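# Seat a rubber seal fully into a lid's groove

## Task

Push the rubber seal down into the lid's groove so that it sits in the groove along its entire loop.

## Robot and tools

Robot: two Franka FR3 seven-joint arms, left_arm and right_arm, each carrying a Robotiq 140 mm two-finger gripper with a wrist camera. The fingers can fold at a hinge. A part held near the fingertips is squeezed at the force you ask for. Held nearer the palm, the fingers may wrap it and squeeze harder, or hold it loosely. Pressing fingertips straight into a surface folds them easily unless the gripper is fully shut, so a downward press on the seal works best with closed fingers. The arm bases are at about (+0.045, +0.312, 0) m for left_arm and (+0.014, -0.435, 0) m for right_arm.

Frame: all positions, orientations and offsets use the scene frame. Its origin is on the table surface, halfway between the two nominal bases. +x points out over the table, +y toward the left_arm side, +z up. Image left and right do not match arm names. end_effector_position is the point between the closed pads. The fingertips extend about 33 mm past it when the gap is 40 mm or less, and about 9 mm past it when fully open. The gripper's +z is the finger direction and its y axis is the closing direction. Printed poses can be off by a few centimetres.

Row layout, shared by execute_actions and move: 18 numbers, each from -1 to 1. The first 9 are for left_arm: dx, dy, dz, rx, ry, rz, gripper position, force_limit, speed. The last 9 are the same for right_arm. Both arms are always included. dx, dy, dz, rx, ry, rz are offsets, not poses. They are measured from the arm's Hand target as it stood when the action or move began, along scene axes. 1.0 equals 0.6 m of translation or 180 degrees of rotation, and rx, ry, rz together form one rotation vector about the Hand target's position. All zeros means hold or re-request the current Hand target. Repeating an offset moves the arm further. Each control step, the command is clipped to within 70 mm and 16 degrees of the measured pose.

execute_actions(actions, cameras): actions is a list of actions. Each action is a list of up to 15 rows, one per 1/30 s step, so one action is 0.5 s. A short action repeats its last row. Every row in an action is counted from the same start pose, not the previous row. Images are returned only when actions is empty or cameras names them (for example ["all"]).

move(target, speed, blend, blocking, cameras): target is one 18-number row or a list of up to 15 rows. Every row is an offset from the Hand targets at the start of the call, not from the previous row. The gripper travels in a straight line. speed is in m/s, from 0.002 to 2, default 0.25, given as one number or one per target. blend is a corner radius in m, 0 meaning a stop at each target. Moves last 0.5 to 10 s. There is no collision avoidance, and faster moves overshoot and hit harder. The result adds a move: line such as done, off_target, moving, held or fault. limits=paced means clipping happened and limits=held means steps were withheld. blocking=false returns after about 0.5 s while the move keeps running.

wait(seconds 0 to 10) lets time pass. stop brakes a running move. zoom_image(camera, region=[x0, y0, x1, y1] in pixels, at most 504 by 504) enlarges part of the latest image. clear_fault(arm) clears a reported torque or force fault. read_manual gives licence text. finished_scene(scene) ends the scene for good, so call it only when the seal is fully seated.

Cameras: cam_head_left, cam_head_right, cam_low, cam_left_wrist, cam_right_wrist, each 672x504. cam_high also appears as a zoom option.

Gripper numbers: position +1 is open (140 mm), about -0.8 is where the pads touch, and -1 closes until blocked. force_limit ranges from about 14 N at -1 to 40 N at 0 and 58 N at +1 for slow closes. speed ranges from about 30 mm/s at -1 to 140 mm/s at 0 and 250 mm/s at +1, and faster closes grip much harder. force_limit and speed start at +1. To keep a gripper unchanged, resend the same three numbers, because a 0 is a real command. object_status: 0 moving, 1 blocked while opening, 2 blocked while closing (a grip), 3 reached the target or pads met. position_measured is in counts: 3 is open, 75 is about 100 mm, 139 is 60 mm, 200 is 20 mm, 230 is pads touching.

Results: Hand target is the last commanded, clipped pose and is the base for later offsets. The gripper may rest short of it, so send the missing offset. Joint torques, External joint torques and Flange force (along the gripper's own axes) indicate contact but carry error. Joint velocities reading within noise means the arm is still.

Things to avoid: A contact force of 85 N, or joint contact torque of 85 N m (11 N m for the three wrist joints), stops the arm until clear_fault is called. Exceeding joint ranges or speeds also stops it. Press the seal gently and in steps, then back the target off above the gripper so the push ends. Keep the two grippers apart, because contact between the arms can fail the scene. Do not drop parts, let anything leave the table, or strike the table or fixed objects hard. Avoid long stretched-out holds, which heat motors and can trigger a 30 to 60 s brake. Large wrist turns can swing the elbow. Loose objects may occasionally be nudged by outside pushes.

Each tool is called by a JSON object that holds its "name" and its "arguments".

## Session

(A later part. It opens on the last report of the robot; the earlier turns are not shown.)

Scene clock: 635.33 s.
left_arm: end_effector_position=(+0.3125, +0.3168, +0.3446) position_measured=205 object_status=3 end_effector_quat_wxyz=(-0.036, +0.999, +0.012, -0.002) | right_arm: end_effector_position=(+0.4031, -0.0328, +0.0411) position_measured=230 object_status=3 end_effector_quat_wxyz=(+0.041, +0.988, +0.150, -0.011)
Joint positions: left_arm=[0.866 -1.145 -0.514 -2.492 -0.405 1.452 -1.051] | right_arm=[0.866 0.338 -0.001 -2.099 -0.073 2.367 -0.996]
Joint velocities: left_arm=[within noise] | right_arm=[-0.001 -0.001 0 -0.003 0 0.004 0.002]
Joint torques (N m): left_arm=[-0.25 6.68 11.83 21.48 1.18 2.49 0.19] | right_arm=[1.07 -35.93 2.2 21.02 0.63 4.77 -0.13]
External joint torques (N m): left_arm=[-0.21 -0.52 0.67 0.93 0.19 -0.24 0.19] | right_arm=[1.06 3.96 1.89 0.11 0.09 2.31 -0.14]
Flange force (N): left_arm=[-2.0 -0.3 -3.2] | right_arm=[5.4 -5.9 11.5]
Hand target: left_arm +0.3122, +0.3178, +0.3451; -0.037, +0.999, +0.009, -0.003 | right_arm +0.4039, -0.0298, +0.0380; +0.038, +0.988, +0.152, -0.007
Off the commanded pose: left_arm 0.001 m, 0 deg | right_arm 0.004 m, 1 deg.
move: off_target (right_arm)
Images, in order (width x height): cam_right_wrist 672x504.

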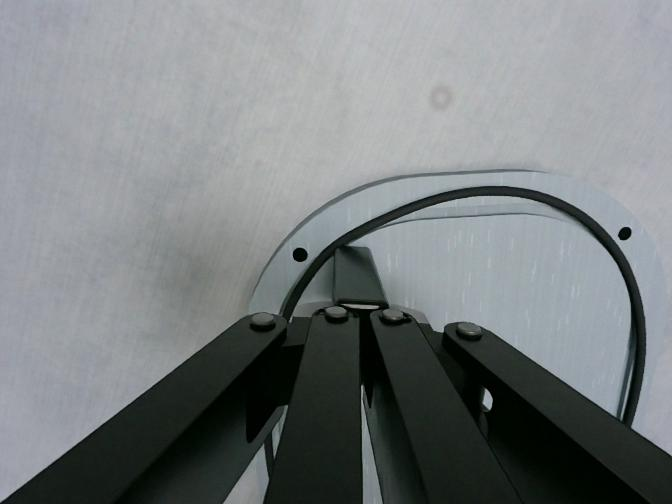

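{"name": "move", "arguments": {"target": [[0,0,0,0,0,0,-0.6,-1,-1, 0,-0.005,0.023,0,0,0,-1,-1,-1],[0,0,0,0,0,0,-0.6,-1,-1, -0.003,0.024,0.023,0,0,0,-1,-1,-1],[0,0,0,0,0,0,-0.6,-1,-1, -0.003,0.024,-0.001,0,0,0,-1,-1,-1]], "speed": [0.06,0.08,0.03], "cameras": ["cam_right_wrist"]}}

{"name": "zoom_image", "arguments": {"camera": "cam_right_wrist", "region": [300, 60, 500, 260]}}

Scene clock: 645.37 s.
left_arm: end_effector_position=(+0.3125, +0.3168, +0.3446) position_measured=205 object_status=3 end_effector_quat_wxyz=(-0.036, +0.999, +0.012, -0.002) | right_arm: end_effector_position=(+0.4024, -0.0146, +0.0413) position_measured=230 object_status=3 end_effector_quat_wxyz=(+0.038, +0.987, +0.154, -0.007)
Joint positions: left_arm=[0.866 -1.145 -0.514 -2.492 -0.405 1.452 -1.051] | right_arm=[0.882 0.362 0.005 -2.062 -0.073 2.364 -0.982]
Joint torques (N m): left_arm=[-0.27 6.69 11.8 21.49 1.2 2.49 0.14] | right_arm=[-0.28 -38.84 0.81 21.17 0.41 3.21 0.14]
External joint torques (N m): left_arm=[-0.3 -0.51 0.57 0.91 0.2 -0.25 0.15] | right_arm=[-0.21 2.12 0.49 -0.04 -0.14 0.71 0.13]
Flange force (N): left_arm=[-1.9 0.0 -3.1] | right_arm=[3.5 -2.6 5.1]
Hand target: left_arm +0.3122, +0.3178, +0.3451; -0.037, +0.999, +0.009, -0.003 | right_arm +0.4021, -0.0154, +0.0374; +0.038, +0.988, +0.152, -0.007
Off the commanded pose: left_arm 0.001 m, 0 deg | right_arm 0.004 m, 0 deg.
move: off_target (right_arm)
Images, in order (width x height): cam_right_wrist 672x504.

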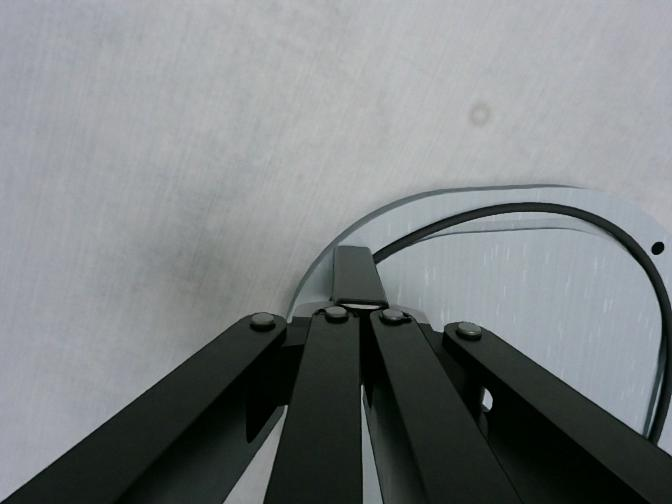

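Scaled by 2.520 from the camera's 672x504 image, which has a finer 960x720 frame.

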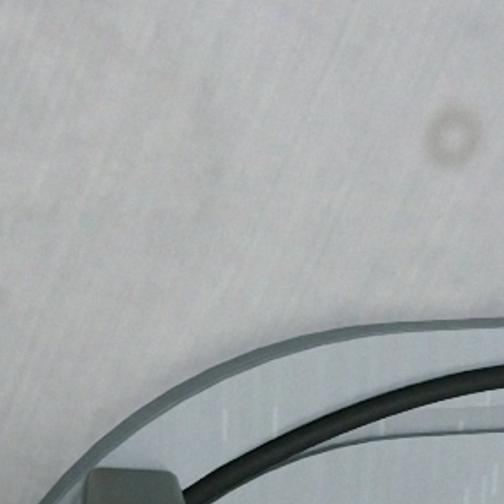

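{"name": "move", "arguments": {"target": [[0,0,0,0,0,0,-0.6,-1,-1, 0,0,0.022,0,0,0,-1,-1,-1],[0,0,0,0,0,0,-0.6,-1,-1, 0.0375,-0.0197,0.022,0,0,0,-1,-1,-1],[0,0,0,0,0,0,-0.6,-1,-1, 0.0375,-0.0197,0.005,0,0,0,-1,-1,-1],[0,0,0,0,0,0,-0.6,-1,-1, 0.0215,-0.0248,0.004,0,0,0,-1,-1,-1],[0,0,0,0,0,0,-0.6,-1,-1, 0.025,-0.0235,0.0,0,0,0,-1,-1,-1]], "speed": [0.06,0.08,0.04,0.03,0.03], "cameras": ["cam_right_wrist"]}}

{"name": "zoom_image", "arguments": {"camera": "cam_right_wrist", "region": [200, 160, 500, 340]}}

Scene clock: 660.67 s.
left_arm: end_effector_position=(+0.3125, +0.3168, +0.3446) position_measured=205 object_status=3 end_effector_quat_wxyz=(-0.036, +0.999, +0.012, -0.002) | right_arm: end_effector_position=(+0.4190, -0.0289, +0.0415) position_measured=230 object_status=3 end_effector_quat_wxyz=(+0.036, +0.988, +0.151, -0.006)
Joint positions: left_arm=[0.866 -1.145 -0.514 -2.492 -0.405 1.452 -1.051] | right_arm=[0.85 0.361 -0.001 -2.065 -0.073 2.371 -1.015]
Joint torques (N m): left_arm=[-0.29 6.69 11.86 21.43 1.19 2.49 0.16] | right_arm=[0.34 -38.41 1.35 21.15 0.55 2.62 0.05]
External joint torques (N m): left_arm=[-0.29 -0.53 0.68 0.9 0.19 -0.24 0.17] | right_arm=[0.28 2.28 0.98 0.07 0 0.12 0.04]
Flange force (N): left_arm=[-2.2 -0.1 -3.1] | right_arm=[4.6 -3.8 4.0]
Hand target: left_arm +0.3122, +0.3178, +0.3451; -0.037, +0.999, +0.009, -0.003 | right_arm +0.4171, -0.0295, +0.0374; +0.038, +0.988, +0.152, -0.007
Off the commanded pose: left_arm 0.001 m, 0 deg | right_arm 0.005 m, 0 deg.
move: off_target (right_arm)
Images, in order (width x height): cam_right_wrist 672x504.

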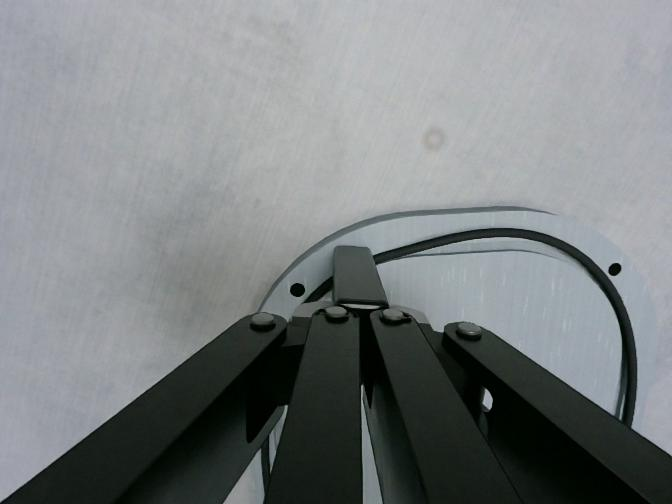

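Scaled by 1.680 from the camera's 672x504 image, which has a finer 960x720 frame.

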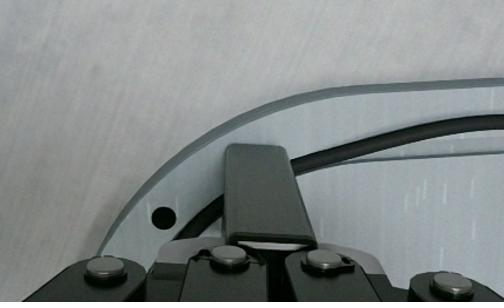

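{"name": "move", "arguments": {"target": [[0,0,0,0,0,0,-0.6,-1,-1, 0,0,0.022,0,0,0,-1,-1,-1],[0,0,0,0,0,0,-0.6,-1,-1, 0.0247,-0.0239,0.022,0,0,0,-1,-1,-1],[0,0,0,0,0,0,-0.6,-1,-1, 0.0247,-0.0239,0.005,0,0,0,-1,-1,-1],[0,0,0,0,0,0,-0.6,-1,-1, 0.0023,-0.0307,0.004,0,0,0,-1,-1,-1],[0,0,0,0,0,0,-0.6,-1,-1, 0.0087,-0.0287,0.0,0,0,0,-1,-1,-1],[0,0,0,0,0,0,-0.6,-1,-1, 0.0087,-0.0287,0.022,0,0,0,-1,-1,-1],[0,0,0,0,0,0,-0.6,-1,-1, 0.0397,-0.0507,0.022,0,0,0,-1,-1,-1],[0,0,0,0,0,0,-0.6,-1,-1, 0.0397,-0.0507,0.005,0,0,0,-1,-1,-1],[0,0,0,0,0,0,-0.6,-1,-1, 0.0142,-0.0583,0.004,0,0,0,-1,-1,-1],[0,0,0,0,0,0,-0.6,-1,-1, 0.0206,-0.0565,0.0,0,0,0,-1,-1,-1]], "speed": [0.08,0.08,0.05,0.04,0.04,0.08,0.08,0.05,0.04,0.04], "cameras": ["cam_right_wrist"]}}

{"name": "zoom_image", "arguments": {"camera": "cam_right_wrist", "region": [200, 160, 500, 340]}}

Scene clock: 685.13 s.
left_arm: end_effector_position=(+0.3125, +0.3168, +0.3446) position_measured=205 object_status=3 end_effector_quat_wxyz=(-0.036, +0.999, +0.012, -0.002) | right_arm: end_effector_position=(+0.4284, -0.0642, +0.0412) position_measured=230 object_status=3 end_effector_quat_wxyz=(+0.039, +0.988, +0.152, -0.008)
Joint positions: left_arm=[0.866 -1.145 -0.514 -2.492 -0.405 1.452 -1.051] | right_arm=[0.805 0.322 -0.012 -2.127 -0.074 2.39 -1.068]
Joint velocities: left_arm=[within noise] | right_arm=[0 0.002 0 -0.001 0.001 -0.003 0]
Joint torques (N m): left_arm=[-0.27 6.68 11.83 21.46 1.2 2.48 0.19] | right_arm=[-0.5 -35.4 0.38 21.85 0.3 4.3 -0.1]
External joint torques (N m): left_arm=[-0.32 -0.63 0.62 1.02 0.19 -0.24 0.2] | right_arm=[-0.63 4.1 0.08 0.93 -0.23 1.79 -0.1]
Flange force (N): left_arm=[-2.2 0.0 -3.3] | right_arm=[10.7 -4.6 10.8]
Hand target: left_arm +0.3122, +0.3178, +0.3451; -0.037, +0.999, +0.009, -0.003 | right_arm +0.4295, -0.0634, +0.0374; +0.038, +0.988, +0.152, -0.007
Off the commanded pose: left_arm 0.001 m, 0 deg | right_arm 0.004 m, 0 deg.
move: off_target (right_arm)
Images, in order (width x height): cam_right_wrist 672x504.

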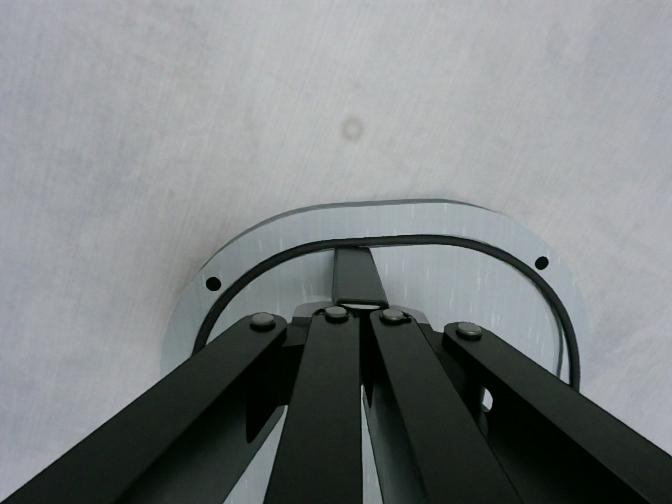

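Scaled by 1.680 from the camera's 672x504 image, which has a finer 960x720 frame.

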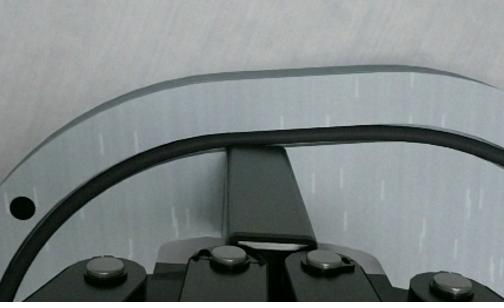

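{"name": "move", "arguments": {"target": [[0,0,0,0,0,0,-0.6,-1,-1, 0,0,0.018,0,0,0,-1,-1,-1],[0,0,0,0,0,0,-0.6,-1,-1, 0.0207,0.0063,0.018,0,0,0,-1,-1,-1],[0,0,0,0,0,0,-0.6,-1,-1, 0.0207,0.0063,0.0,0,0,0,-1,-1,-1],[0,0,0,0,0,0,-0.6,-1,-1, 0.0207,0.0063,0.014,0,0,0,-1,-1,-1],[0,0,0,0,0,0,-0.6,-1,-1, 0.028,-0.0176,0.014,0,0,0,-1,-1,-1],[0,0,0,0,0,0,-0.6,-1,-1, 0.028,-0.0176,0.0,0,0,0,-1,-1,-1],[0,0,0,0,0,0,-0.6,-1,-1, 0.028,-0.0176,0.014,0,0,0,-1,-1,-1],[0,0,0,0,0,0,-0.6,-1,-1, 0.0357,-0.0432,0.014,0,0,0,-1,-1,-1],[0,0,0,0,0,0,-0.6,-1,-1, 0.0357,-0.0432,0.0,0,0,0,-1,-1,-1],[0,0,0,0,0,0,-0.6,-1,-1, 0.0357,-0.0432,0.014,0,0,0,-1,-1,-1],[0,0,0,0,0,0,-0.6,-1,-1, 0.0387,-0.0702,0.014,0,0,0,-1,-1,-1],[0,0,0,0,0,0,-0.6,-1,-1, 0.0387,-0.0702,0.0,0,0,0,-1,-1,-1]], "speed": [0.08,0.08,0.05,0.08,0.08,0.05,0.08,0.08,0.05,0.08,0.08,0.05], "cameras": ["cam_right_wrist"]}}

{"name": "zoom_image", "arguments": {"camera": "cam_right_wrist", "region": [150, 160, 500, 340]}}

Scene clock: 702.60 s.
left_arm: end_effector_position=(+0.3125, +0.3168, +0.3446) position_measured=205 object_status=3 end_effector_quat_wxyz=(-0.036, +0.999, +0.012, -0.002) | right_arm: end_effector_position=(+0.4539, -0.1045, +0.0418) position_measured=230 object_status=3 end_effector_quat_wxyz=(+0.037, +0.988, +0.149, -0.006)
Joint positions: left_arm=[0.866 -1.145 -0.514 -2.492 -0.405 1.452 -1.051] | right_arm=[0.738 0.3 -0.029 -2.161 -0.075 2.412 -1.144]
Joint torques (N m): left_arm=[-0.24 6.67 11.8 21.46 1.19 2.48 0.18] | right_arm=[0.27 -35.96 1.44 20.14 0.47 3.19 -0.25]
External joint torques (N m): left_arm=[-0.22 -0.5 0.63 0.83 0.2 -0.26 0.18] | right_arm=[0.35 2.7 1.52 -0.61 -0.07 0.66 -0.25]
Flange force (N): left_arm=[-2.1 -0.2 -3.0] | right_arm=[3.1 -2.4 6.5]
Hand target: left_arm +0.3122, +0.3178, +0.3451; -0.037, +0.999, +0.009, -0.003 | right_arm +0.4527, -0.1055, +0.0374; +0.038, +0.988, +0.152, -0.007
Off the commanded pose: left_arm 0.001 m, 0 deg | right_arm 0.005 m, 0 deg.
move: off_target (right_arm)
Images, in order (width x height): cam_right_wrist 672x504.

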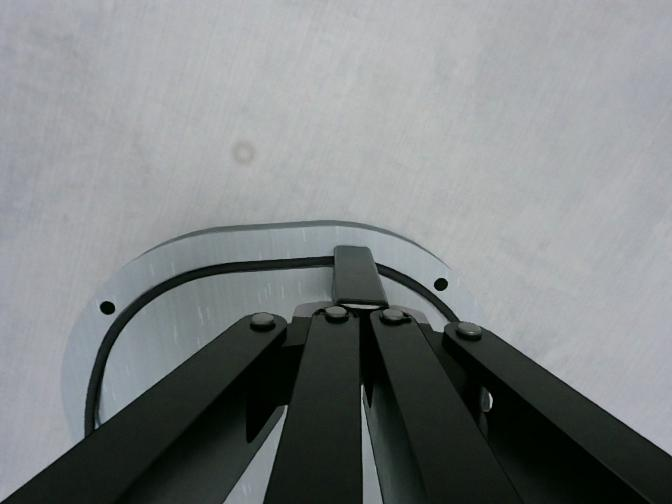

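Scaled by 1.440 from the camera's 672x504 image, which has a finer 960x720 frame.

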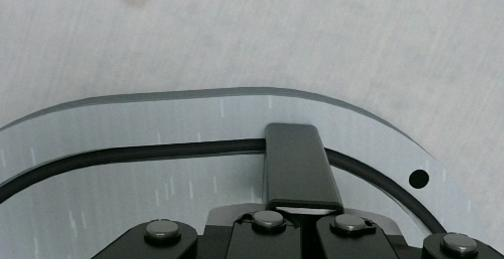

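{"name": "move", "arguments": {"target": [[0,0,0,0,0,0,-0.6,-1,-1, 0,0,0.018,0,0,0,-1,-1,-1],[0,0,0,0,0,0,-0.6,-1,-1, 0.0087,-0.0287,0.016,0,0,0,-1,-1,-1],[0,0,0,0,0,0,-0.6,-1,-1, 0.0087,-0.0287,0.004,0,0,0,-1,-1,-1],[0,0,0,0,0,0,-0.6,-1,-1, 0.0155,-0.0284,0.0,0,0,0,-1,-1,-1],[0,0,0,0,0,0,-0.6,-1,-1, 0.0155,-0.0284,0.016,0,0,0,-1,-1,-1],[0,0,0,0,0,0,-0.6,-1,-1, -0.0003,-0.0506,0.016,0,0,0,-1,-1,-1],[0,0,0,0,0,0,-0.6,-1,-1, -0.0003,-0.0506,0.004,0,0,0,-1,-1,-1],[0,0,0,0,0,0,-0.6,-1,-1, 0.010,-0.0562,0.0,0,0,0,-1,-1,-1]], "speed": [0.08,0.08,0.05,0.04,0.08,0.08,0.05,0.04], "cameras": ["cam_right_wrist"]}}

{"name": "zoom_image", "arguments": {"camera": "cam_right_wrist", "region": [150, 160, 500, 340]}}

Scene clock: 719.53 s.
left_arm: end_effector_position=(+0.3125, +0.3168, +0.3446) position_measured=205 object_status=3 end_effector_quat_wxyz=(-0.036, +0.999, +0.012, -0.002) | right_arm: end_effector_position=(+0.4535, -0.1350, +0.0419) position_measured=230 object_status=3 end_effector_quat_wxyz=(+0.038, +0.987, +0.155, -0.009)
Joint positions: left_arm=[0.866 -1.145 -0.514 -2.492 -0.405 1.452 -1.051] | right_arm=[0.708 0.259 -0.042 -2.224 -0.076 2.43 -1.198]
Joint velocities: left_arm=[within noise] | right_arm=[0.001 -0.001 0.001 0 0.001 0.001 -0.006]
Joint torques (N m): left_arm=[-0.29 6.75 11.83 21.49 1.19 2.49 0.17] | right_arm=[-3.29 -31.26 -2.74 21.99 -0.22 4.79 -0.29]
External joint torques (N m): left_arm=[-0.33 -0.52 0.61 1.03 0.17 -0.24 0.18] | right_arm=[-3.35 5.69 -2.71 1.58 -0.76 2.27 -0.3]
Flange force (N): left_arm=[-1.9 0.0 -3.4] | right_arm=[18.0 0.0 15.8]
Hand target: left_arm +0.3122, +0.3178, +0.3451; -0.037, +0.999, +0.009, -0.003 | right_arm +0.4587, -0.1392, +0.0374; +0.038, +0.988, +0.152, -0.007
Off the commanded pose: left_arm 0.001 m, 0 deg | right_arm 0.008 m, 0 deg.
move: off_target (right_arm)
Images, in order (width x height): cam_right_wrist 672x504.

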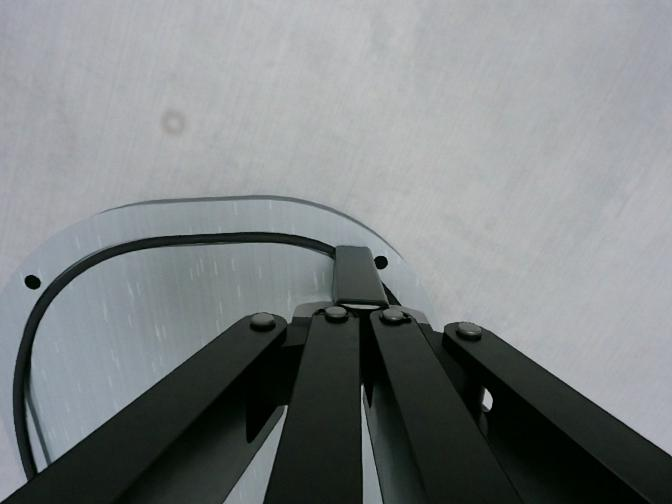

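Scaled by 1.440 from the camera's 672x504 image, which has a finer 960x720 frame.

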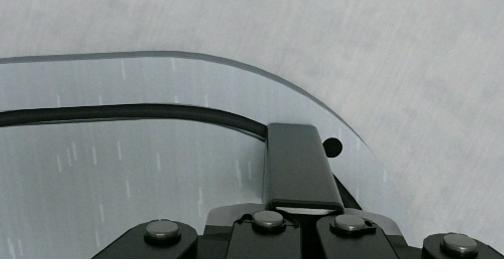

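{"name": "move", "arguments": {"target": [[0,0,0,0,0,0,-0.6,-1,-1, -0.006,0.005,0.05,0,0,0,-1,-1,-1],[0,0,0,0,0,0,-0.6,-1,-1, -0.3225,0.007,0.4883,0,0,0,-1,-1,-1]], "speed": [0.08,0.3], "blend": [0.01,0], "cameras": ["cam_right_wrist"]}}

{"name": "zoom_image", "arguments": {"camera": "cam_right_wrist", "region": [200, 0, 450, 250]}}

Scene clock: 731.23 s.
left_arm: end_effector_position=(+0.3125, +0.3168, +0.3446) position_measured=205 object_status=3 end_effector_quat_wxyz=(-0.036, +0.999, +0.012, -0.002) | right_arm: end_effector_position=(+0.2666, -0.1347, +0.3306) position_measured=230 object_status=3 end_effector_quat_wxyz=(+0.039, +0.987, +0.155, -0.005)
Joint positions: left_arm=[0.866 -1.145 -0.514 -2.492 -0.405 1.452 -1.051] | right_arm=[0.819 -0.471 0.107 -2.247 -0.002 1.72 -1.01]
Joint velocities: left_arm=[within noise] | right_arm=[0.001 0.001 0 0 0 -0.001 0.006]
Joint torques (N m): left_arm=[-0.29 6.71 11.85 21.46 1.19 2.48 0.18] | right_arm=[-0.18 -15.84 -1.13 25.67 1.02 2.22 0.06]
External joint torques (N m): left_arm=[-0.32 -0.5 0.63 0.91 0.19 -0.25 0.19] | right_arm=[-0.18 0.17 0.72 0.76 0.32 -0.29 0.05]
Flange force (N): left_arm=[-2.0 -0.1 -3.1] | right_arm=[1.3 -2.2 -2.8]
Hand target: left_arm +0.3122, +0.3178, +0.3451; -0.037, +0.999, +0.009, -0.003 | right_arm +0.2652, -0.1350, +0.3304; +0.038, +0.988, +0.152, -0.007
Off the commanded pose: left_arm 0.001 m, 0 deg | right_arm 0.001 m, 0 deg.
move: done
Images, in order (width x height): cam_right_wrist 672x504.

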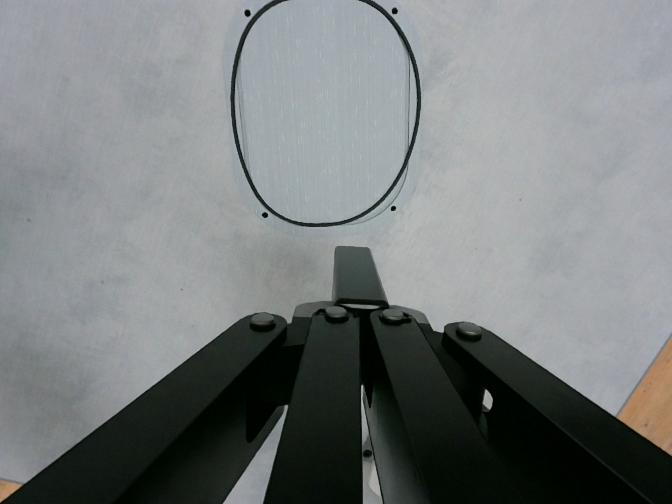

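Scaled by 2.016 from the camera's 672x504 image, which has a finer 960x720 frame.

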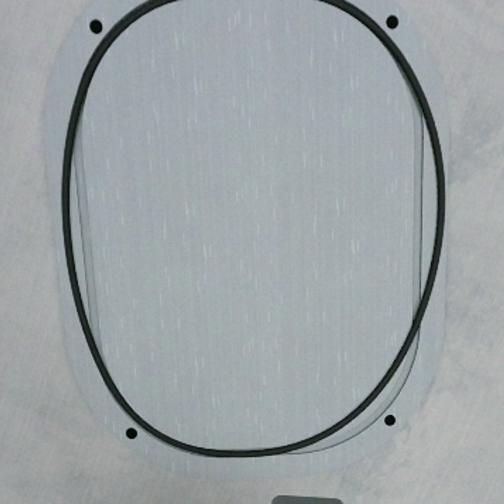

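{"name": "move", "arguments": {"target": [[0,0,0,0,0,0,-0.6,-1,-1, 0.2945,-0.0512,-0.459,0,0,0,-1,-1,-1],[0,0,0,0,0,0,-0.6,-1,-1, 0.2945,-0.0512,-0.483,0,0,0,-1,-1,-1],[0,0,0,0,0,0,-0.6,-1,-1, 0.2907,-0.0383,-0.484,0,0,0,-1,-1,-1],[0,0,0,0,0,0,-0.6,-1,-1, 0.2912,-0.04,-0.488,0,0,0,-1,-1,-1],[0,0,0,0,0,0,-0.6,-1,-1, 0.2912,-0.04,-0.463,0,0,0,-1,-1,-1],[0,0,0,0,0,0,-0.6,-1,-1, 0.2762,-0.0707,-0.463,0,0,0,-1,-1,-1],[0,0,0,0,0,0,-0.6,-1,-1, 0.2762,-0.0707,-0.483,0,0,0,-1,-1,-1],[0,0,0,0,0,0,-0.6,-1,-1, 0.2713,-0.0547,-0.484,0,0,0,-1,-1,-1],[0,0,0,0,0,0,-0.6,-1,-1, 0.272,-0.057,-0.488,0,0,0,-1,-1,-1]], "speed": [0.25,0.04,0.04,0.04,0.08,0.08,0.05,0.04,0.04], "blend": [0.003,0,0,0,0,0,0,0,0], "cameras": ["cam_right_wrist"]}}

{"name": "zoom_image", "arguments": {"camera": "cam_right_wrist", "region": [200, 100, 480, 340]}}

Scene clock: 764.03 s.
left_arm: end_effector_position=(+0.3125, +0.3168, +0.3446) position_measured=205 object_status=3 end_effector_quat_wxyz=(-0.036, +0.999, +0.012, -0.002) | right_arm: end_effector_position=(+0.4275, -0.1692, +0.0420) position_measured=230 object_status=3 end_effector_quat_wxyz=(+0.038, +0.988, +0.152, -0.009)
Joint positions: left_arm=[0.866 -1.145 -0.514 -2.492 -0.405 1.452 -1.051] | right_arm=[0.691 0.161 -0.052 -2.371 -0.087 2.481 -1.209]
Joint torques (N m): left_arm=[-0.28 6.69 11.82 21.48 1.19 2.49 0.17] | right_arm=[-0.22 -27.89 0.5 19.89 0.29 4.3 0]
External joint torques (N m): left_arm=[-0.25 -0.48 0.65 0.94 0.19 -0.24 0.18] | right_arm=[-0.31 5.21 0.5 0.15 -0.22 1.78 0]
Flange force (N): left_arm=[-1.9 -0.2 -3.2] | right_arm=[11.0 -4.1 15.3]
Hand target: left_arm +0.3122, +0.3178, +0.3451; -0.037, +0.999, +0.009, -0.003 | right_arm +0.4284, -0.1692, +0.0376; +0.038, +0.988, +0.152, -0.007
Off the commanded pose: left_arm 0.001 m, 0 deg | right_arm 0.005 m, 0 deg.
move: off_target (right_arm)
Images, in order (width x height): cam_right_wrist 672x504.

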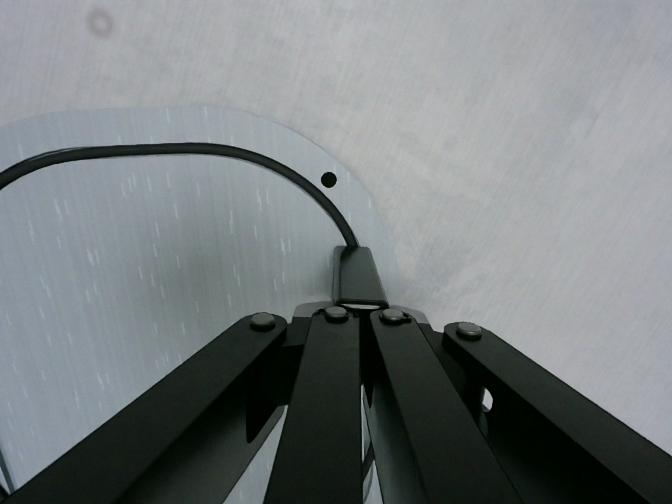

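Scaled by 1.800 from the camera's 672x504 image, which has a finer 960x720 frame.

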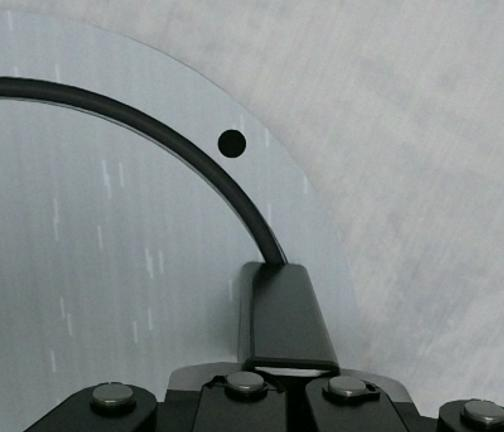

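{"name": "move", "arguments": {"target": [[0,0,0,0,0,0,-0.6,-1,-1, 0,0,0.022,0,0,0,-1,-1,-1],[0,0,0,0,0,0,-0.6,-1,-1, -0.0175,-0.0227,0.02,0,0,0,-1,-1,-1],[0,0,0,0,0,0,-0.6,-1,-1, -0.0175,-0.0227,0.005,0,0,0,-1,-1,-1],[0,0,0,0,0,0,-0.6,-1,-1, -0.0213,-0.01,0.0045,0,0,0,-1,-1,-1],[0,0,0,0,0,0,-0.6,-1,-1, -0.0203,-0.0132,0,0,0,0,-1,-1,-1],[0,0,0,0,0,0,-0.6,-1,-1, -0.0203,-0.0132,0.02,0,0,0,-1,-1,-1],[0,0,0,0,0,0,-0.6,-1,-1, -0.0383,-0.0343,0.02,0,0,0,-1,-1,-1],[0,0,0,0,0,0,-0.6,-1,-1, -0.0383,-0.0343,0.005,0,0,0,-1,-1,-1],[0,0,0,0,0,0,-0.6,-1,-1, -0.0427,-0.0198,0.0045,0,0,0,-1,-1,-1],[0,0,0,0,0,0,-0.6,-1,-1, -0.0418,-0.0232,0,0,0,0,-1,-1,-1]], "speed": [0.08,0.08,0.05,0.04,0.04,0.08,0.08,0.05,0.04,0.04], "cameras": ["cam_right_wrist"]}}

{"name": "zoom_image", "arguments": {"camera": "cam_right_wrist", "region": [200, 100, 480, 500]}}

Scene clock: 786.00 s.
left_arm: end_effector_position=(+0.3125, +0.3168, +0.3446) position_measured=205 object_status=3 end_effector_quat_wxyz=(-0.036, +0.999, +0.012, -0.002) | right_arm: end_effector_position=(+0.4042, -0.1854, +0.0424) position_measured=230 object_status=3 end_effector_quat_wxyz=(+0.039, +0.988, +0.150, -0.008)
Joint positions: left_arm=[0.866 -1.145 -0.514 -2.492 -0.405 1.452 -1.051] | right_arm=[0.696 0.093 -0.057 -2.467 -0.097 2.509 -1.195]
Joint torques (N m): left_arm=[-0.3 6.69 11.83 21.45 1.19 2.47 0.16] | right_arm=[1.3 -24.29 2.38 18.98 0.56 4.47 -0.05]
External joint torques (N m): left_arm=[-0.3 -0.47 0.63 0.9 0.19 -0.26 0.16] | right_arm=[1.25 6.23 2.39 -0.36 0.07 1.95 -0.05]
Flange force (N): left_arm=[-2.0 -0.1 -3.1] | right_arm=[11.2 -8.1 19.0]
Hand target: left_arm +0.3122, +0.3178, +0.3451; -0.037, +0.999, +0.009, -0.003 | right_arm +0.4033, -0.1832, +0.0376; +0.038, +0.988, +0.152, -0.007
Off the commanded pose: left_arm 0.001 m, 0 deg | right_arm 0.005 m, 0 deg.
move: off_target (right_arm)
Images, in order (width x height): cam_right_wrist 672x504.

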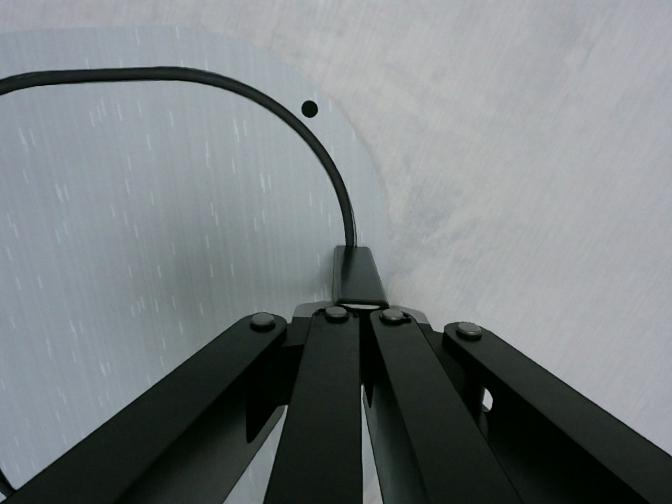

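Scaled by 1.260 from the camera's 672x504 image, which has a finer 960x720 frame.

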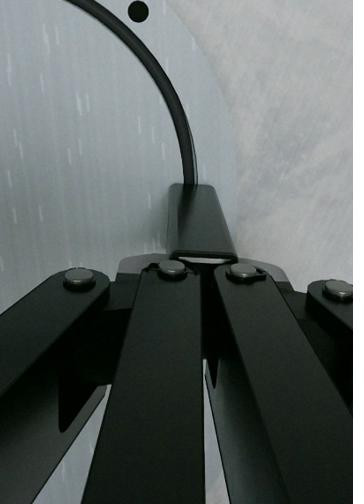

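{"name": "move", "arguments": {"target": [[0,0,0,0,0,0,-0.6,-1,-1, 0,0,0.022,0,0,0,-1,-1,-1],[0,0,0,0,0,0,-0.6,-1,-1, -0.0233,-0.026,0.02,0,0,0,-1,-1,-1],[0,0,0,0,0,0,-0.6,-1,-1, -0.0233,-0.026,0.005,0,0,0,-1,-1,-1],[0,0,0,0,0,0,-0.6,-1,-1, -0.0282,-0.0102,0.0045,0,0,0,-1,-1,-1],[0,0,0,0,0,0,-0.6,-1,-1, -0.0272,-0.0133,0,0,0,0,-1,-1,-1],[0,0,0,0,0,0,-0.6,-1,-1, -0.0272,-0.0133,0.02,0,0,0,-1,-1,-1],[0,0,0,0,0,0,-0.6,-1,-1, -0.0517,-0.0363,0.02,0,0,0,-1,-1,-1],[0,0,0,0,0,0,-0.6,-1,-1, -0.0517,-0.0363,0.005,0,0,0,-1,-1,-1],[0,0,0,0,0,0,-0.6,-1,-1, -0.0565,-0.0203,0.0045,0,0,0,-1,-1,-1],[0,0,0,0,0,0,-0.6,-1,-1, -0.0555,-0.0235,0,0,0,0,-1,-1,-1]], "speed": [0.1,0.1,0.05,0.04,0.04,0.1,0.1,0.05,0.04,0.04], "cameras": ["cam_right_wrist"]}}

{"name": "zoom_image", "arguments": {"camera": "cam_right_wrist", "region": [200, 20, 480, 300]}}

Scene clock: 802.30 s.
left_arm: end_effector_position=(+0.3125, +0.3168, +0.3446) position_measured=205 object_status=3 end_effector_quat_wxyz=(-0.036, +0.999, +0.012, -0.002) | right_arm: end_effector_position=(+0.3700, -0.2020, +0.0427) position_measured=230 object_status=3 end_effector_quat_wxyz=(+0.040, +0.988, +0.149, -0.011)
Joint positions: left_arm=[0.866 -1.145 -0.514 -2.492 -0.405 1.452 -1.051] | right_arm=[0.702 0.004 -0.052 -2.584 -0.109 2.53 -1.171]
Joint torques (N m): left_arm=[-0.29 6.72 11.86 21.44 1.21 2.49 0.13] | right_arm=[1.86 -18.35 2.97 18.86 0.71 5.75 0.08]
External joint torques (N m): left_arm=[-0.35 -0.58 0.63 0.96 0.2 -0.24 0.14] | right_arm=[1.87 8.48 2.98 -0.01 0.23 3.26 0.07]
Flange force (N): left_arm=[-2.2 0.1 -3.1] | right_arm=[17.3 -13.1 29.6]
Hand target: left_arm +0.3122, +0.3178, +0.3451; -0.037, +0.999, +0.009, -0.003 | right_arm +0.3700, -0.1973, +0.0376; +0.038, +0.988, +0.152, -0.007
Off the commanded pose: left_arm 0.001 m, 0 deg | right_arm 0.007 m, 1 deg.
move: off_target (right_arm)
Images, in order (width x height): cam_right_wrist 672x504.

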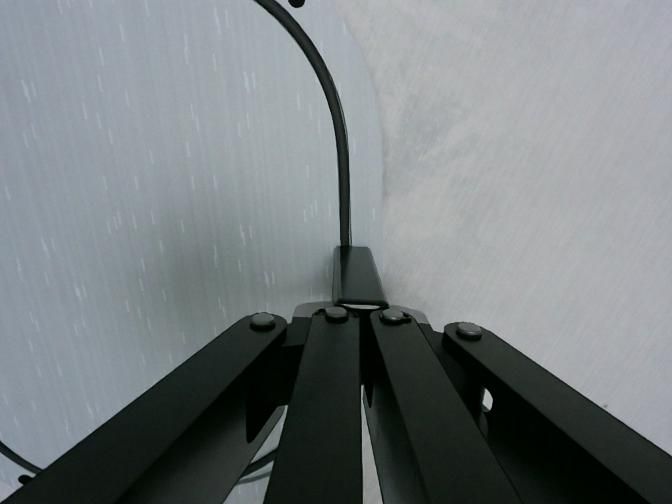

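Scaled by 1.800 from the camera's 672x504 image, which has a finer 960x720 frame.

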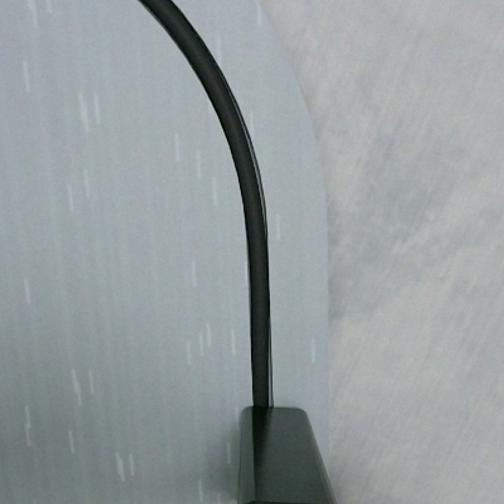

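{"name": "move", "arguments": {"target": [[0,0,0,0,0,0,-0.6,-1,-1, 0,-0.004,0.022,0,0,0,-1,-1,-1],[0,0,0,0,0,0,-0.6,-1,-1, -0.0233,-0.03,0.02,0,0,0,-1,-1,-1],[0,0,0,0,0,0,-0.6,-1,-1, -0.0233,-0.03,0.0055,0,0,0,-1,-1,-1],[0,0,0,0,0,0,-0.6,-1,-1, -0.0282,-0.0142,0.005,0,0,0,-1,-1,-1],[0,0,0,0,0,0,-0.6,-1,-1, -0.0272,-0.0173,0.0015,0,0,0,-1,-1,-1],[0,0,0,0,0,0,-0.6,-1,-1, -0.0272,-0.0173,0.02,0,0,0,-1,-1,-1],[0,0,0,0,0,0,-0.6,-1,-1, -0.0517,-0.0393,0.02,0,0,0,-1,-1,-1],[0,0,0,0,0,0,-0.6,-1,-1, -0.0517,-0.0393,0.0055,0,0,0,-1,-1,-1],[0,0,0,0,0,0,-0.6,-1,-1, -0.0565,-0.0243,0.005,0,0,0,-1,-1,-1],[0,0,0,0,0,0,-0.6,-1,-1, -0.0555,-0.0275,0.002,0,0,0,-1,-1,-1]], "speed": [0.1,0.1,0.05,0.04,0.04,0.1,0.1,0.05,0.04,0.04], "cameras": ["cam_right_wrist"]}}

{"name": "move", "arguments": {"target": [[0,0,0,0,0,0,-0.6,-1,-1, 0,0,0.05,0,0,0,-1,-1,-1],[0,0,0,0,0,0,-0.6,-1,-1, -0.16,-0.02,0.22,0,0,0,-1,-1,-1]], "speed": [0.1,0.2], "cameras": ["cam_right_wrist"]}}

{"name": "zoom_image", "arguments": {"camera": "cam_right_wrist", "region": [130, 0, 490, 270]}}

Scene clock: 822.93 s.
left_arm: end_effector_position=(+0.3125, +0.3168, +0.3446) position_measured=205 object_status=3 end_effector_quat_wxyz=(-0.036, +0.999, +0.012, -0.002) | right_arm: end_effector_position=(+0.3384, -0.2179, +0.0429) position_measured=230 object_status=3 end_effector_quat_wxyz=(+0.040, +0.988, +0.150, -0.009)
Joint positions: left_arm=[0.866 -1.145 -0.514 -2.492 -0.405 1.452 -1.051] | right_arm=[0.702 -0.088 -0.041 -2.699 -0.122 2.555 -1.15]
Joint torques (N m): left_arm=[-0.29 6.66 11.82 21.47 1.18 2.47 0.18] | right_arm=[3.01 -16.95 3.93 18.03 1.44 5 0.1]
External joint torques (N m): left_arm=[-0.29 -0.5 0.59 0.87 0.18 -0.27 0.19] | right_arm=[3.03 6.38 3.95 -0.5 0.97 2.49 0.09]
Flange force (N): left_arm=[-2.0 -0.1 -3.0] | right_arm=[11.5 -15.2 24.2]
Hand target: left_arm +0.3122, +0.3178, +0.3451; -0.037, +0.999, +0.009, -0.003 | right_arm +0.3367, -0.2138, +0.0388; +0.038, +0.988, +0.152, -0.007
Off the commanded pose: left_arm 0.001 m, 0 deg | right_arm 0.006 m, 0 deg.
move: off_target (right_arm)
Images, in order (width x height): cam_right_wrist 672x504.

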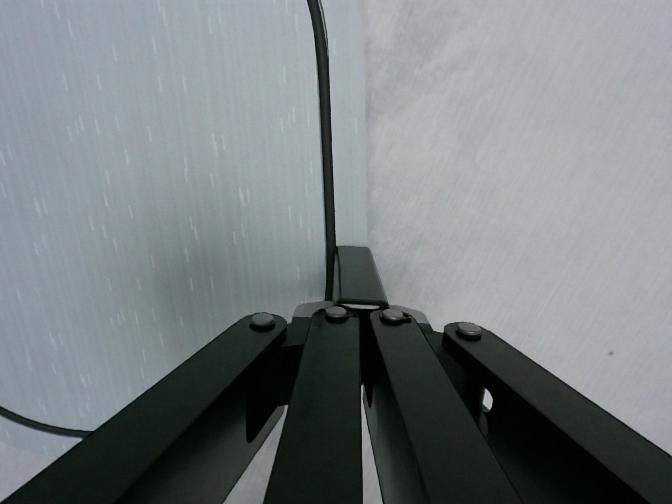

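Scene clock: 825.57 s.
left_arm: end_effector_position=(+0.3125, +0.3168, +0.3446) position_measured=205 object_status=3 end_effector_quat_wxyz=(-0.036, +0.999, +0.012, -0.002) | right_arm: end_effector_position=(+0.2424, -0.2252, +0.1711) position_measured=230 object_status=3 end_effector_quat_wxyz=(+0.038, +0.987, +0.155, -0.006)
Joint positions: left_arm=[0.866 -1.145 -0.514 -2.492 -0.405 1.452 -1.051] | right_arm=[0.787 -0.656 0.045 -2.803 -0.033 2.093 -1.084]
Joint velocities: left_arm=[within noise] | right_arm=[0 0 -0.001 -0.002 0 -0.004 0.006]
Joint torques (N m): left_arm=[-0.26 6.64 11.85 21.46 1.2 2.5 0.15] | right_arm=[-0.11 -9.27 -0.3 24.39 0.96 2.26 0.05]
External joint torques (N m): left_arm=[-0.3 -0.57 0.62 0.9 0.2 -0.24 0.16] | right_arm=[-0.09 -0.59 0.86 0.61 0.31 -0.25 0.04]
Flange force (N): left_arm=[-2.2 0.0 -3.0] | right_arm=[-1.8 -1.0 -2.7]
Hand target: left_arm +0.3122, +0.3178, +0.3451; -0.037, +0.999, +0.009, -0.003 | right_arm +0.2407, -0.2258, +0.1708; +0.038, +0.988, +0.152, -0.007
Off the commanded pose: left_arm 0.001 m, 0 deg | right_arm 0.002 m, 0 deg.
move: done
Images, in order (width x height): cam_right_wrist 672x504.

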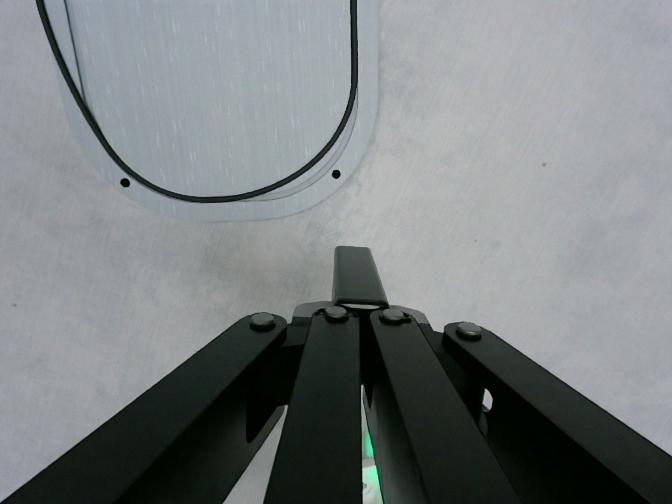

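Scaled by 1.400 from the camera's 672x504 image, which has a finer 960x720 frame.

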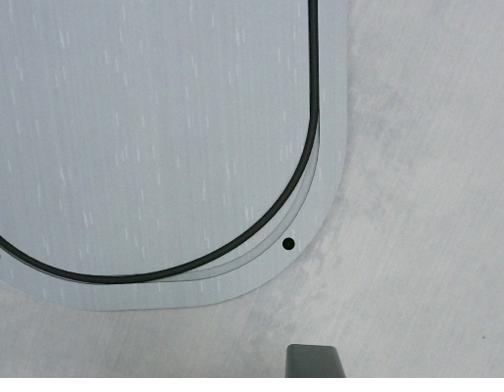

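{"name": "move", "arguments": {"target": [[0,0,0,0,0,0,-0.6,-1,-1, 0.1095,0.03,-0.191,0,0,0,-1,-1,-1],[0,0,0,0,0,0,-0.6,-1,-1, 0.1095,0.03,-0.2145,0,0,0,-1,-1,-1],[0,0,0,0,0,0,-0.6,-1,-1, 0.1093,0.0073,-0.215,0,0,0,-1,-1,-1],[0,0,0,0,0,0,-0.6,-1,-1, 0.1083,0.0113,-0.2185,0,0,0,-1,-1,-1],[0,0,0,0,0,0,-0.6,-1,-1, 0.1083,0.0113,-0.195,0,0,0,-1,-1,-1],[0,0,0,0,0,0,-0.6,-1,-1, 0.0738,0.0558,-0.195,0,0,0,-1,-1,-1],[0,0,0,0,0,0,-0.6,-1,-1, 0.0738,0.0558,-0.214,0,0,0,-1,-1,-1],[0,0,0,0,0,0,-0.6,-1,-1, 0.0598,0.0272,-0.2145,0,0,0,-1,-1,-1],[0,0,0,0,0,0,-0.6,-1,-1, 0.0643,0.0355,-0.2175,0,0,0,-1,-1,-1]], "speed": [0.2,0.05,0.04,0.04,0.1,0.1,0.05,0.04,0.04], "blend": [0.003,0,0,0,0,0,0,0,0], "cameras": ["cam_right_wrist"]}}

{"name": "move", "arguments": {"target": [[0,0,0,0,0,0,-0.6,-1,-1, 0,0,0.04,0,0,0,-1,-1,-1],[0,0,0,0,0,0,-0.6,-1,-1, -0.11,-0.0355,0.2175,0,0,0,-1,-1,-1]], "speed": [0.1,0.2], "cameras": ["cam_right_wrist"]}}

{"name": "zoom_image", "arguments": {"camera": "cam_right_wrist", "region": [90, 0, 450, 250]}}

Scene clock: 857.33 s.
left_arm: end_effector_position=(+0.3125, +0.3168, +0.3446) position_measured=205 object_status=3 end_effector_quat_wxyz=(-0.036, +0.999, +0.012, -0.002) | right_arm: end_effector_position=(+0.2822, -0.1976, +0.0463) position_measured=230 object_status=3 end_effector_quat_wxyz=(+0.033, +0.988, +0.153, -0.001)
Joint positions: left_arm=[0.866 -1.145 -0.514 -2.492 -0.405 1.452 -1.051] | right_arm=[0.743 -0.196 0.053 -2.813 -0.08 2.577 -1.055]
Joint torques (N m): left_arm=[-0.3 6.68 11.84 21.5 1.19 2.48 0.17] | right_arm=[-3.01 -12.71 -1.74 15.75 -0.51 2.21 -0.1]
External joint torques (N m): left_arm=[-0.28 -0.56 0.67 0.97 0.19 -0.25 0.18] | right_arm=[-3.03 6.57 -1.33 -2.68 -0.96 -0.33 -0.11]
Flange force (N): left_arm=[-2.1 -0.1 -3.3] | right_arm=[13.5 0.2 22.0]
Hand target: left_arm +0.3122, +0.3178, +0.3451; -0.037, +0.999, +0.009, -0.003 | right_arm +0.2793, -0.2045, +0.0403; +0.038, +0.988, +0.152, -0.007
Off the commanded pose: left_arm 0.001 m, 0 deg | right_arm 0.010 m, 1 deg.
move: off_target (right_arm)
Images, in order (width x height): cam_right_wrist 672x504.

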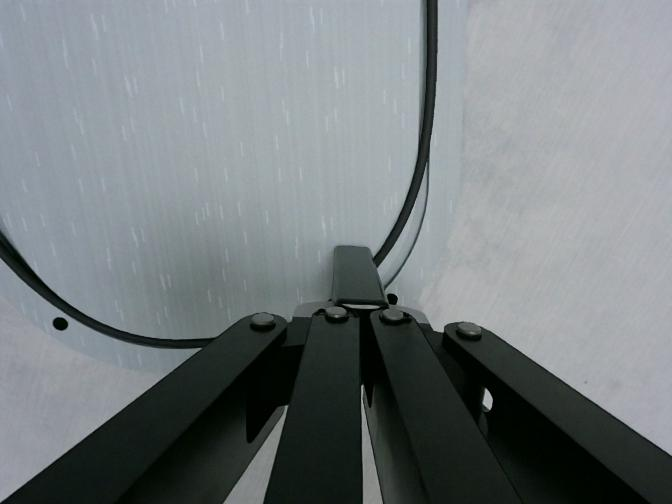

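Scene clock: 859.97 s.
left_arm: end_effector_position=(+0.3125, +0.3168, +0.3446) position_measured=205 object_status=3 end_effector_quat_wxyz=(-0.036, +0.999, +0.012, -0.002) | right_arm: end_effector_position=(+0.2152, -0.2255, +0.1711) position_measured=230 object_status=3 end_effector_quat_wxyz=(+0.038, +0.987, +0.154, -0.006)
Joint positions: left_arm=[0.866 -1.145 -0.514 -2.492 -0.405 1.452 -1.051] | right_arm=[0.823 -0.733 0.073 -2.85 -0.004 2.061 -1.043]
Joint velocities: left_arm=[within noise] | right_arm=[0.001 0 0.001 -0.002 0 -0.005 0.003]
Joint torques (N m): left_arm=[-0.26 6.64 11.83 21.44 1.2 2.49 0.16] | right_arm=[0.11 -6.84 -0.6 24.48 1 2.31 0.09]
External joint torques (N m): left_arm=[-0.22 -0.5 0.65 0.83 0.2 -0.24 0.17] | right_arm=[0.11 -0.42 1.01 0.5 0.35 -0.19 0.09]
Flange force (N): left_arm=[-2.1 -0.2 -2.9] | right_arm=[-2.1 -1.8 -2.1]
Hand target: left_arm +0.3122, +0.3178, +0.3451; -0.037, +0.999, +0.009, -0.003 | right_arm +0.2133, -0.2258, +0.1708; +0.038, +0.988, +0.152, -0.007
Off the commanded pose: left_arm 0.001 m, 0 deg | right_arm 0.002 m, 0 deg.
move: done
Images, in order (width x height): cam_right_wrist 672x504.

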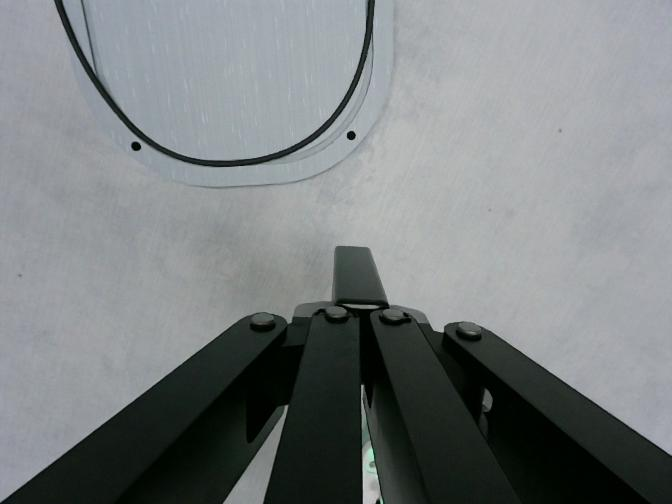

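Scaled by 1.400 from the camera's 672x504 image, which has a finer 960x720 frame.

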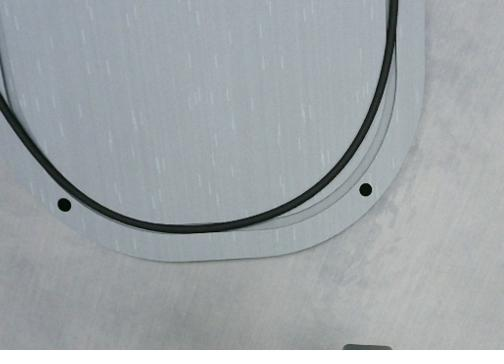

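{"name": "move", "arguments": {"target": [0,0,0,0,0,0,-0.6,-1,-1, 0.126,0.0423,-0.13,0,0,-0.265,-0.45,-1,0], "speed": 0.25, "cameras": ["cam_right_wrist"]}}

Scene clock: 871.53 s.
left_arm: end_effector_position=(+0.3125, +0.3168, +0.3446) position_measured=205 object_status=3 end_effector_quat_wxyz=(-0.036, +0.999, +0.012, -0.002) | right_arm: end_effector_position=(+0.2883, -0.2014, +0.0929) position_measured=186 object_status=3 end_effector_quat_wxyz=(+0.034, +0.966, -0.257, -0.022)
Joint positions: left_arm=[0.866 -1.145 -0.514 -2.492 -0.405 1.452 -1.051] | right_arm=[0.485 -0.299 0.277 -2.733 0.112 2.361 -0.429]
Joint velocities: left_arm=[within noise] | right_arm=[0 0.001 -0.001 0 0 0 0.006]
Joint torques (N m): left_arm=[-0.35 6.71 11.86 21.49 1.19 2.49 0.19] | right_arm=[-0.54 -16.56 -1.12 22.06 0.82 2.5 0.15]
External joint torques (N m): left_arm=[-0.37 -0.51 0.67 0.98 0.19 -0.23 0.19] | right_arm=[-0.52 0.69 1.03 1.24 0.32 0.09 0.14]
Flange force (N): left_arm=[-2.0 -0.1 -3.3] | right_arm=[1.0 -6.6 0.9]
Hand target: left_arm +0.3122, +0.3178, +0.3451; -0.037, +0.999, +0.009, -0.003 | right_arm +0.2889, -0.2004, +0.0928; +0.032, +0.965, -0.260, -0.022
Off the commanded pose: left_arm 0.001 m, 0 deg | right_arm 0.001 m, 0 deg.
move: done
Images, in order (width x height): cam_right_wrist 672x504.

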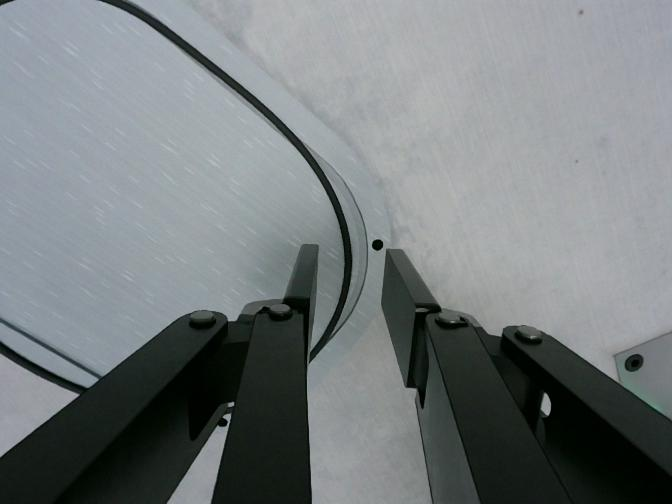

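{"name": "move", "arguments": {"target": [[0,0,0,0,0,0,-0.6,-1,-1, -0.0033,-0.006,-0.084,0,0,0,-0.45,-1,-1],[0,0,0,0,0,0,-0.6,-1,-1, -0.0033,-0.006,-0.0835,0,0,0,-1,-1,-1],[0,0,0,0,0,0,-0.6,-1,-1, -0.0125,-0.022,-0.078,0,0,0,-1,-1,-1],[0,0,0,0,0,0,-0.6,-1,-1, -0.0125,-0.022,-0.0835,0,0,0,-1,-1,-1],[0,0,0,0,0,0,-0.6,-1,-1, -0.0125,-0.022,-0.0835,0,0,0,-0.65,-1,-1],[0,0,0,0,0,0,-0.6,-1,-1, -0.0125,-0.022,-0.06,0,0,0,-0.65,-1,-1],[0,0,0,0,0,0,-0.6,-1,-1, -0.0125,-0.022,-0.06,0,0,0,-1,-1,-1]], "speed": 0.06, "cameras": ["cam_right_wrist"]}}

Scene clock: 885.53 s.
left_arm: end_effector_position=(+0.3125, +0.3168, +0.3446) position_measured=205 object_status=3 end_effector_quat_wxyz=(-0.036, +0.999, +0.012, -0.002) | right_arm: end_effector_position=(+0.2817, -0.2141, +0.0561) position_measured=230 object_status=0 end_effector_quat_wxyz=(+0.033, +0.965, -0.261, -0.021)
Joint positions: left_arm=[0.866 -1.145 -0.514 -2.492 -0.405 1.452 -1.051] | right_arm=[0.475 -0.238 0.279 -2.802 0.104 2.491 -0.426]
Joint torques (N m): left_arm=[-0.28 6.66 11.82 21.49 1.2 2.48 0.17] | right_arm=[0.25 -18.51 -1.43 20.2 0.79 2.14 -0.26]
External joint torques (N m): left_arm=[-0.26 -0.51 0.63 0.96 0.2 -0.25 0.18] | right_arm=[0.24 -0.88 0.2 1.11 0.36 -0.27 -0.26]
Flange force (N): left_arm=[-2.0 -0.2 -3.3] | right_arm=[-0.7 0.2 -4.7]
Hand target: left_arm +0.3122, +0.3178, +0.3451; -0.037, +0.999, +0.009, -0.003 | right_arm +0.2814, -0.2136, +0.0568; +0.032, +0.965, -0.260, -0.022
Off the commanded pose: left_arm 0.001 m, 0 deg | right_arm 0.001 m, 0 deg.
move: done
Images, in order (width x height): cam_right_wrist 672x504.

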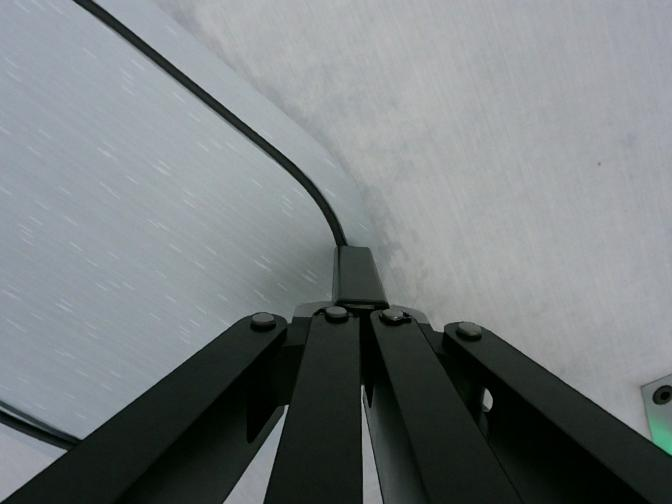

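{"name": "move", "arguments": {"target": [[0,0,0,0,0,0,-0.6,-1,-1, 0,0,-0.0285,0,0,0,-1,-1,-1],[0,0,0,0,0,0,-0.6,-1,-1, 0,0,-0.006,0,0,0,-1,-1,-1],[0,0,0,0,0,0,-0.6,-1,-1, 0.031,-0.0063,-0.006,0,0,0,-1,-1,-1],[0,0,0,0,0,0,-0.6,-1,-1, 0.031,-0.0063,-0.0285,0,0,0,-1,-1,-1],[0,0,0,0,0,0,-0.6,-1,-1, 0.031,-0.0063,-0.006,0,0,0,-1,-1,-1],[0,0,0,0,0,0,-0.6,-1,-1, -0.0198,0.0192,-0.006,0,0,0,-1,-1,-1],[0,0,0,0,0,0,-0.6,-1,-1, -0.0198,0.0192,-0.028,0,0,0,-1,-1,-1]], "speed": [0.04,0.1,0.1,0.04,0.1,0.1,0.04], "cameras": ["cam_right_wrist"]}}

{"name": "zoom_image", "arguments": {"camera": "cam_right_wrist", "region": [180, 0, 480, 300]}}

Scene clock: 898.67 s.
left_arm: end_effector_position=(+0.3125, +0.3168, +0.3446) position_measured=205 object_status=3 end_effector_quat_wxyz=(-0.036, +0.999, +0.012, -0.002) | right_arm: end_effector_position=(+0.2679, -0.2025, +0.0437) position_measured=230 object_status=3 end_effector_quat_wxyz=(+0.034, +0.965, -0.259, -0.024)
Joint positions: left_arm=[0.866 -1.145 -0.514 -2.492 -0.405 1.452 -1.051] | right_arm=[0.493 -0.204 0.31 -2.809 0.116 2.527 -0.391]
Joint velocities: left_arm=[within noise] | right_arm=[-0.001 -0.001 -0.001 0 0 0.001 0.007]
Joint torques (N m): left_arm=[-0.26 6.74 11.87 21.49 1.19 2.48 0.17] | right_arm=[-1.14 -10.82 -0.58 17.1 -0.06 5.3 -0.01]
External joint torques (N m): left_arm=[-0.22 -0.47 0.68 0.91 0.2 -0.25 0.18] | right_arm=[-1.15 7.25 0.96 -1.4 -0.45 2.9 -0.02]
Flange force (N): left_arm=[-1.9 -0.3 -3.2] | right_arm=[8.0 -20.1 34.4]
Hand target: left_arm +0.3122, +0.3178, +0.3451; -0.037, +0.999, +0.009, -0.003 | right_arm +0.2695, -0.2021, +0.0400; +0.032, +0.965, -0.260, -0.022
Off the commanded pose: left_arm 0.001 m, 0 deg | right_arm 0.004 m, 0 deg.
move: off_target (right_arm)
Images, in order (width x height): cam_right_wrist 672x504.

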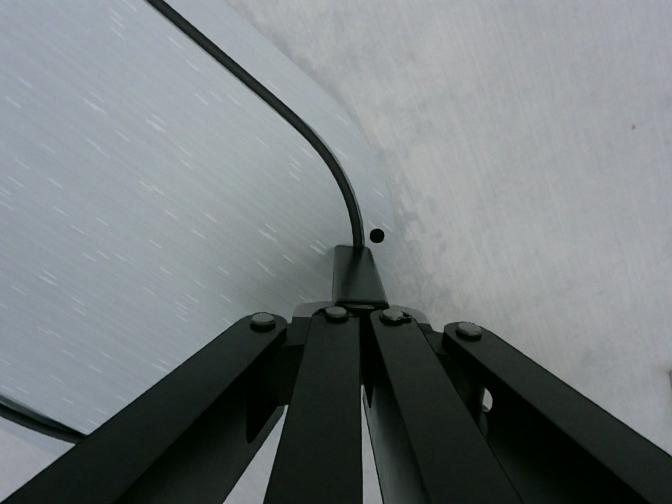

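Scaled by 1.680 from the camera's 672x504 image, which has a finer 960x720 frame.

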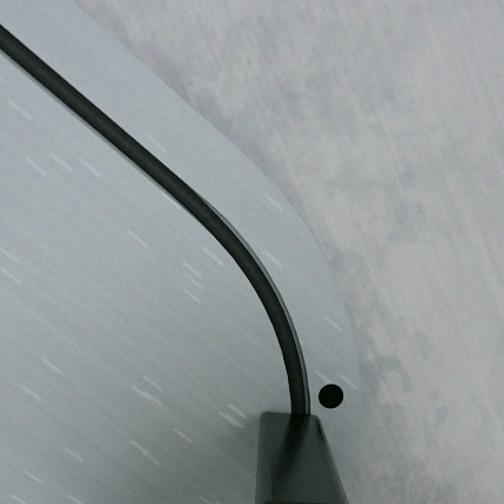

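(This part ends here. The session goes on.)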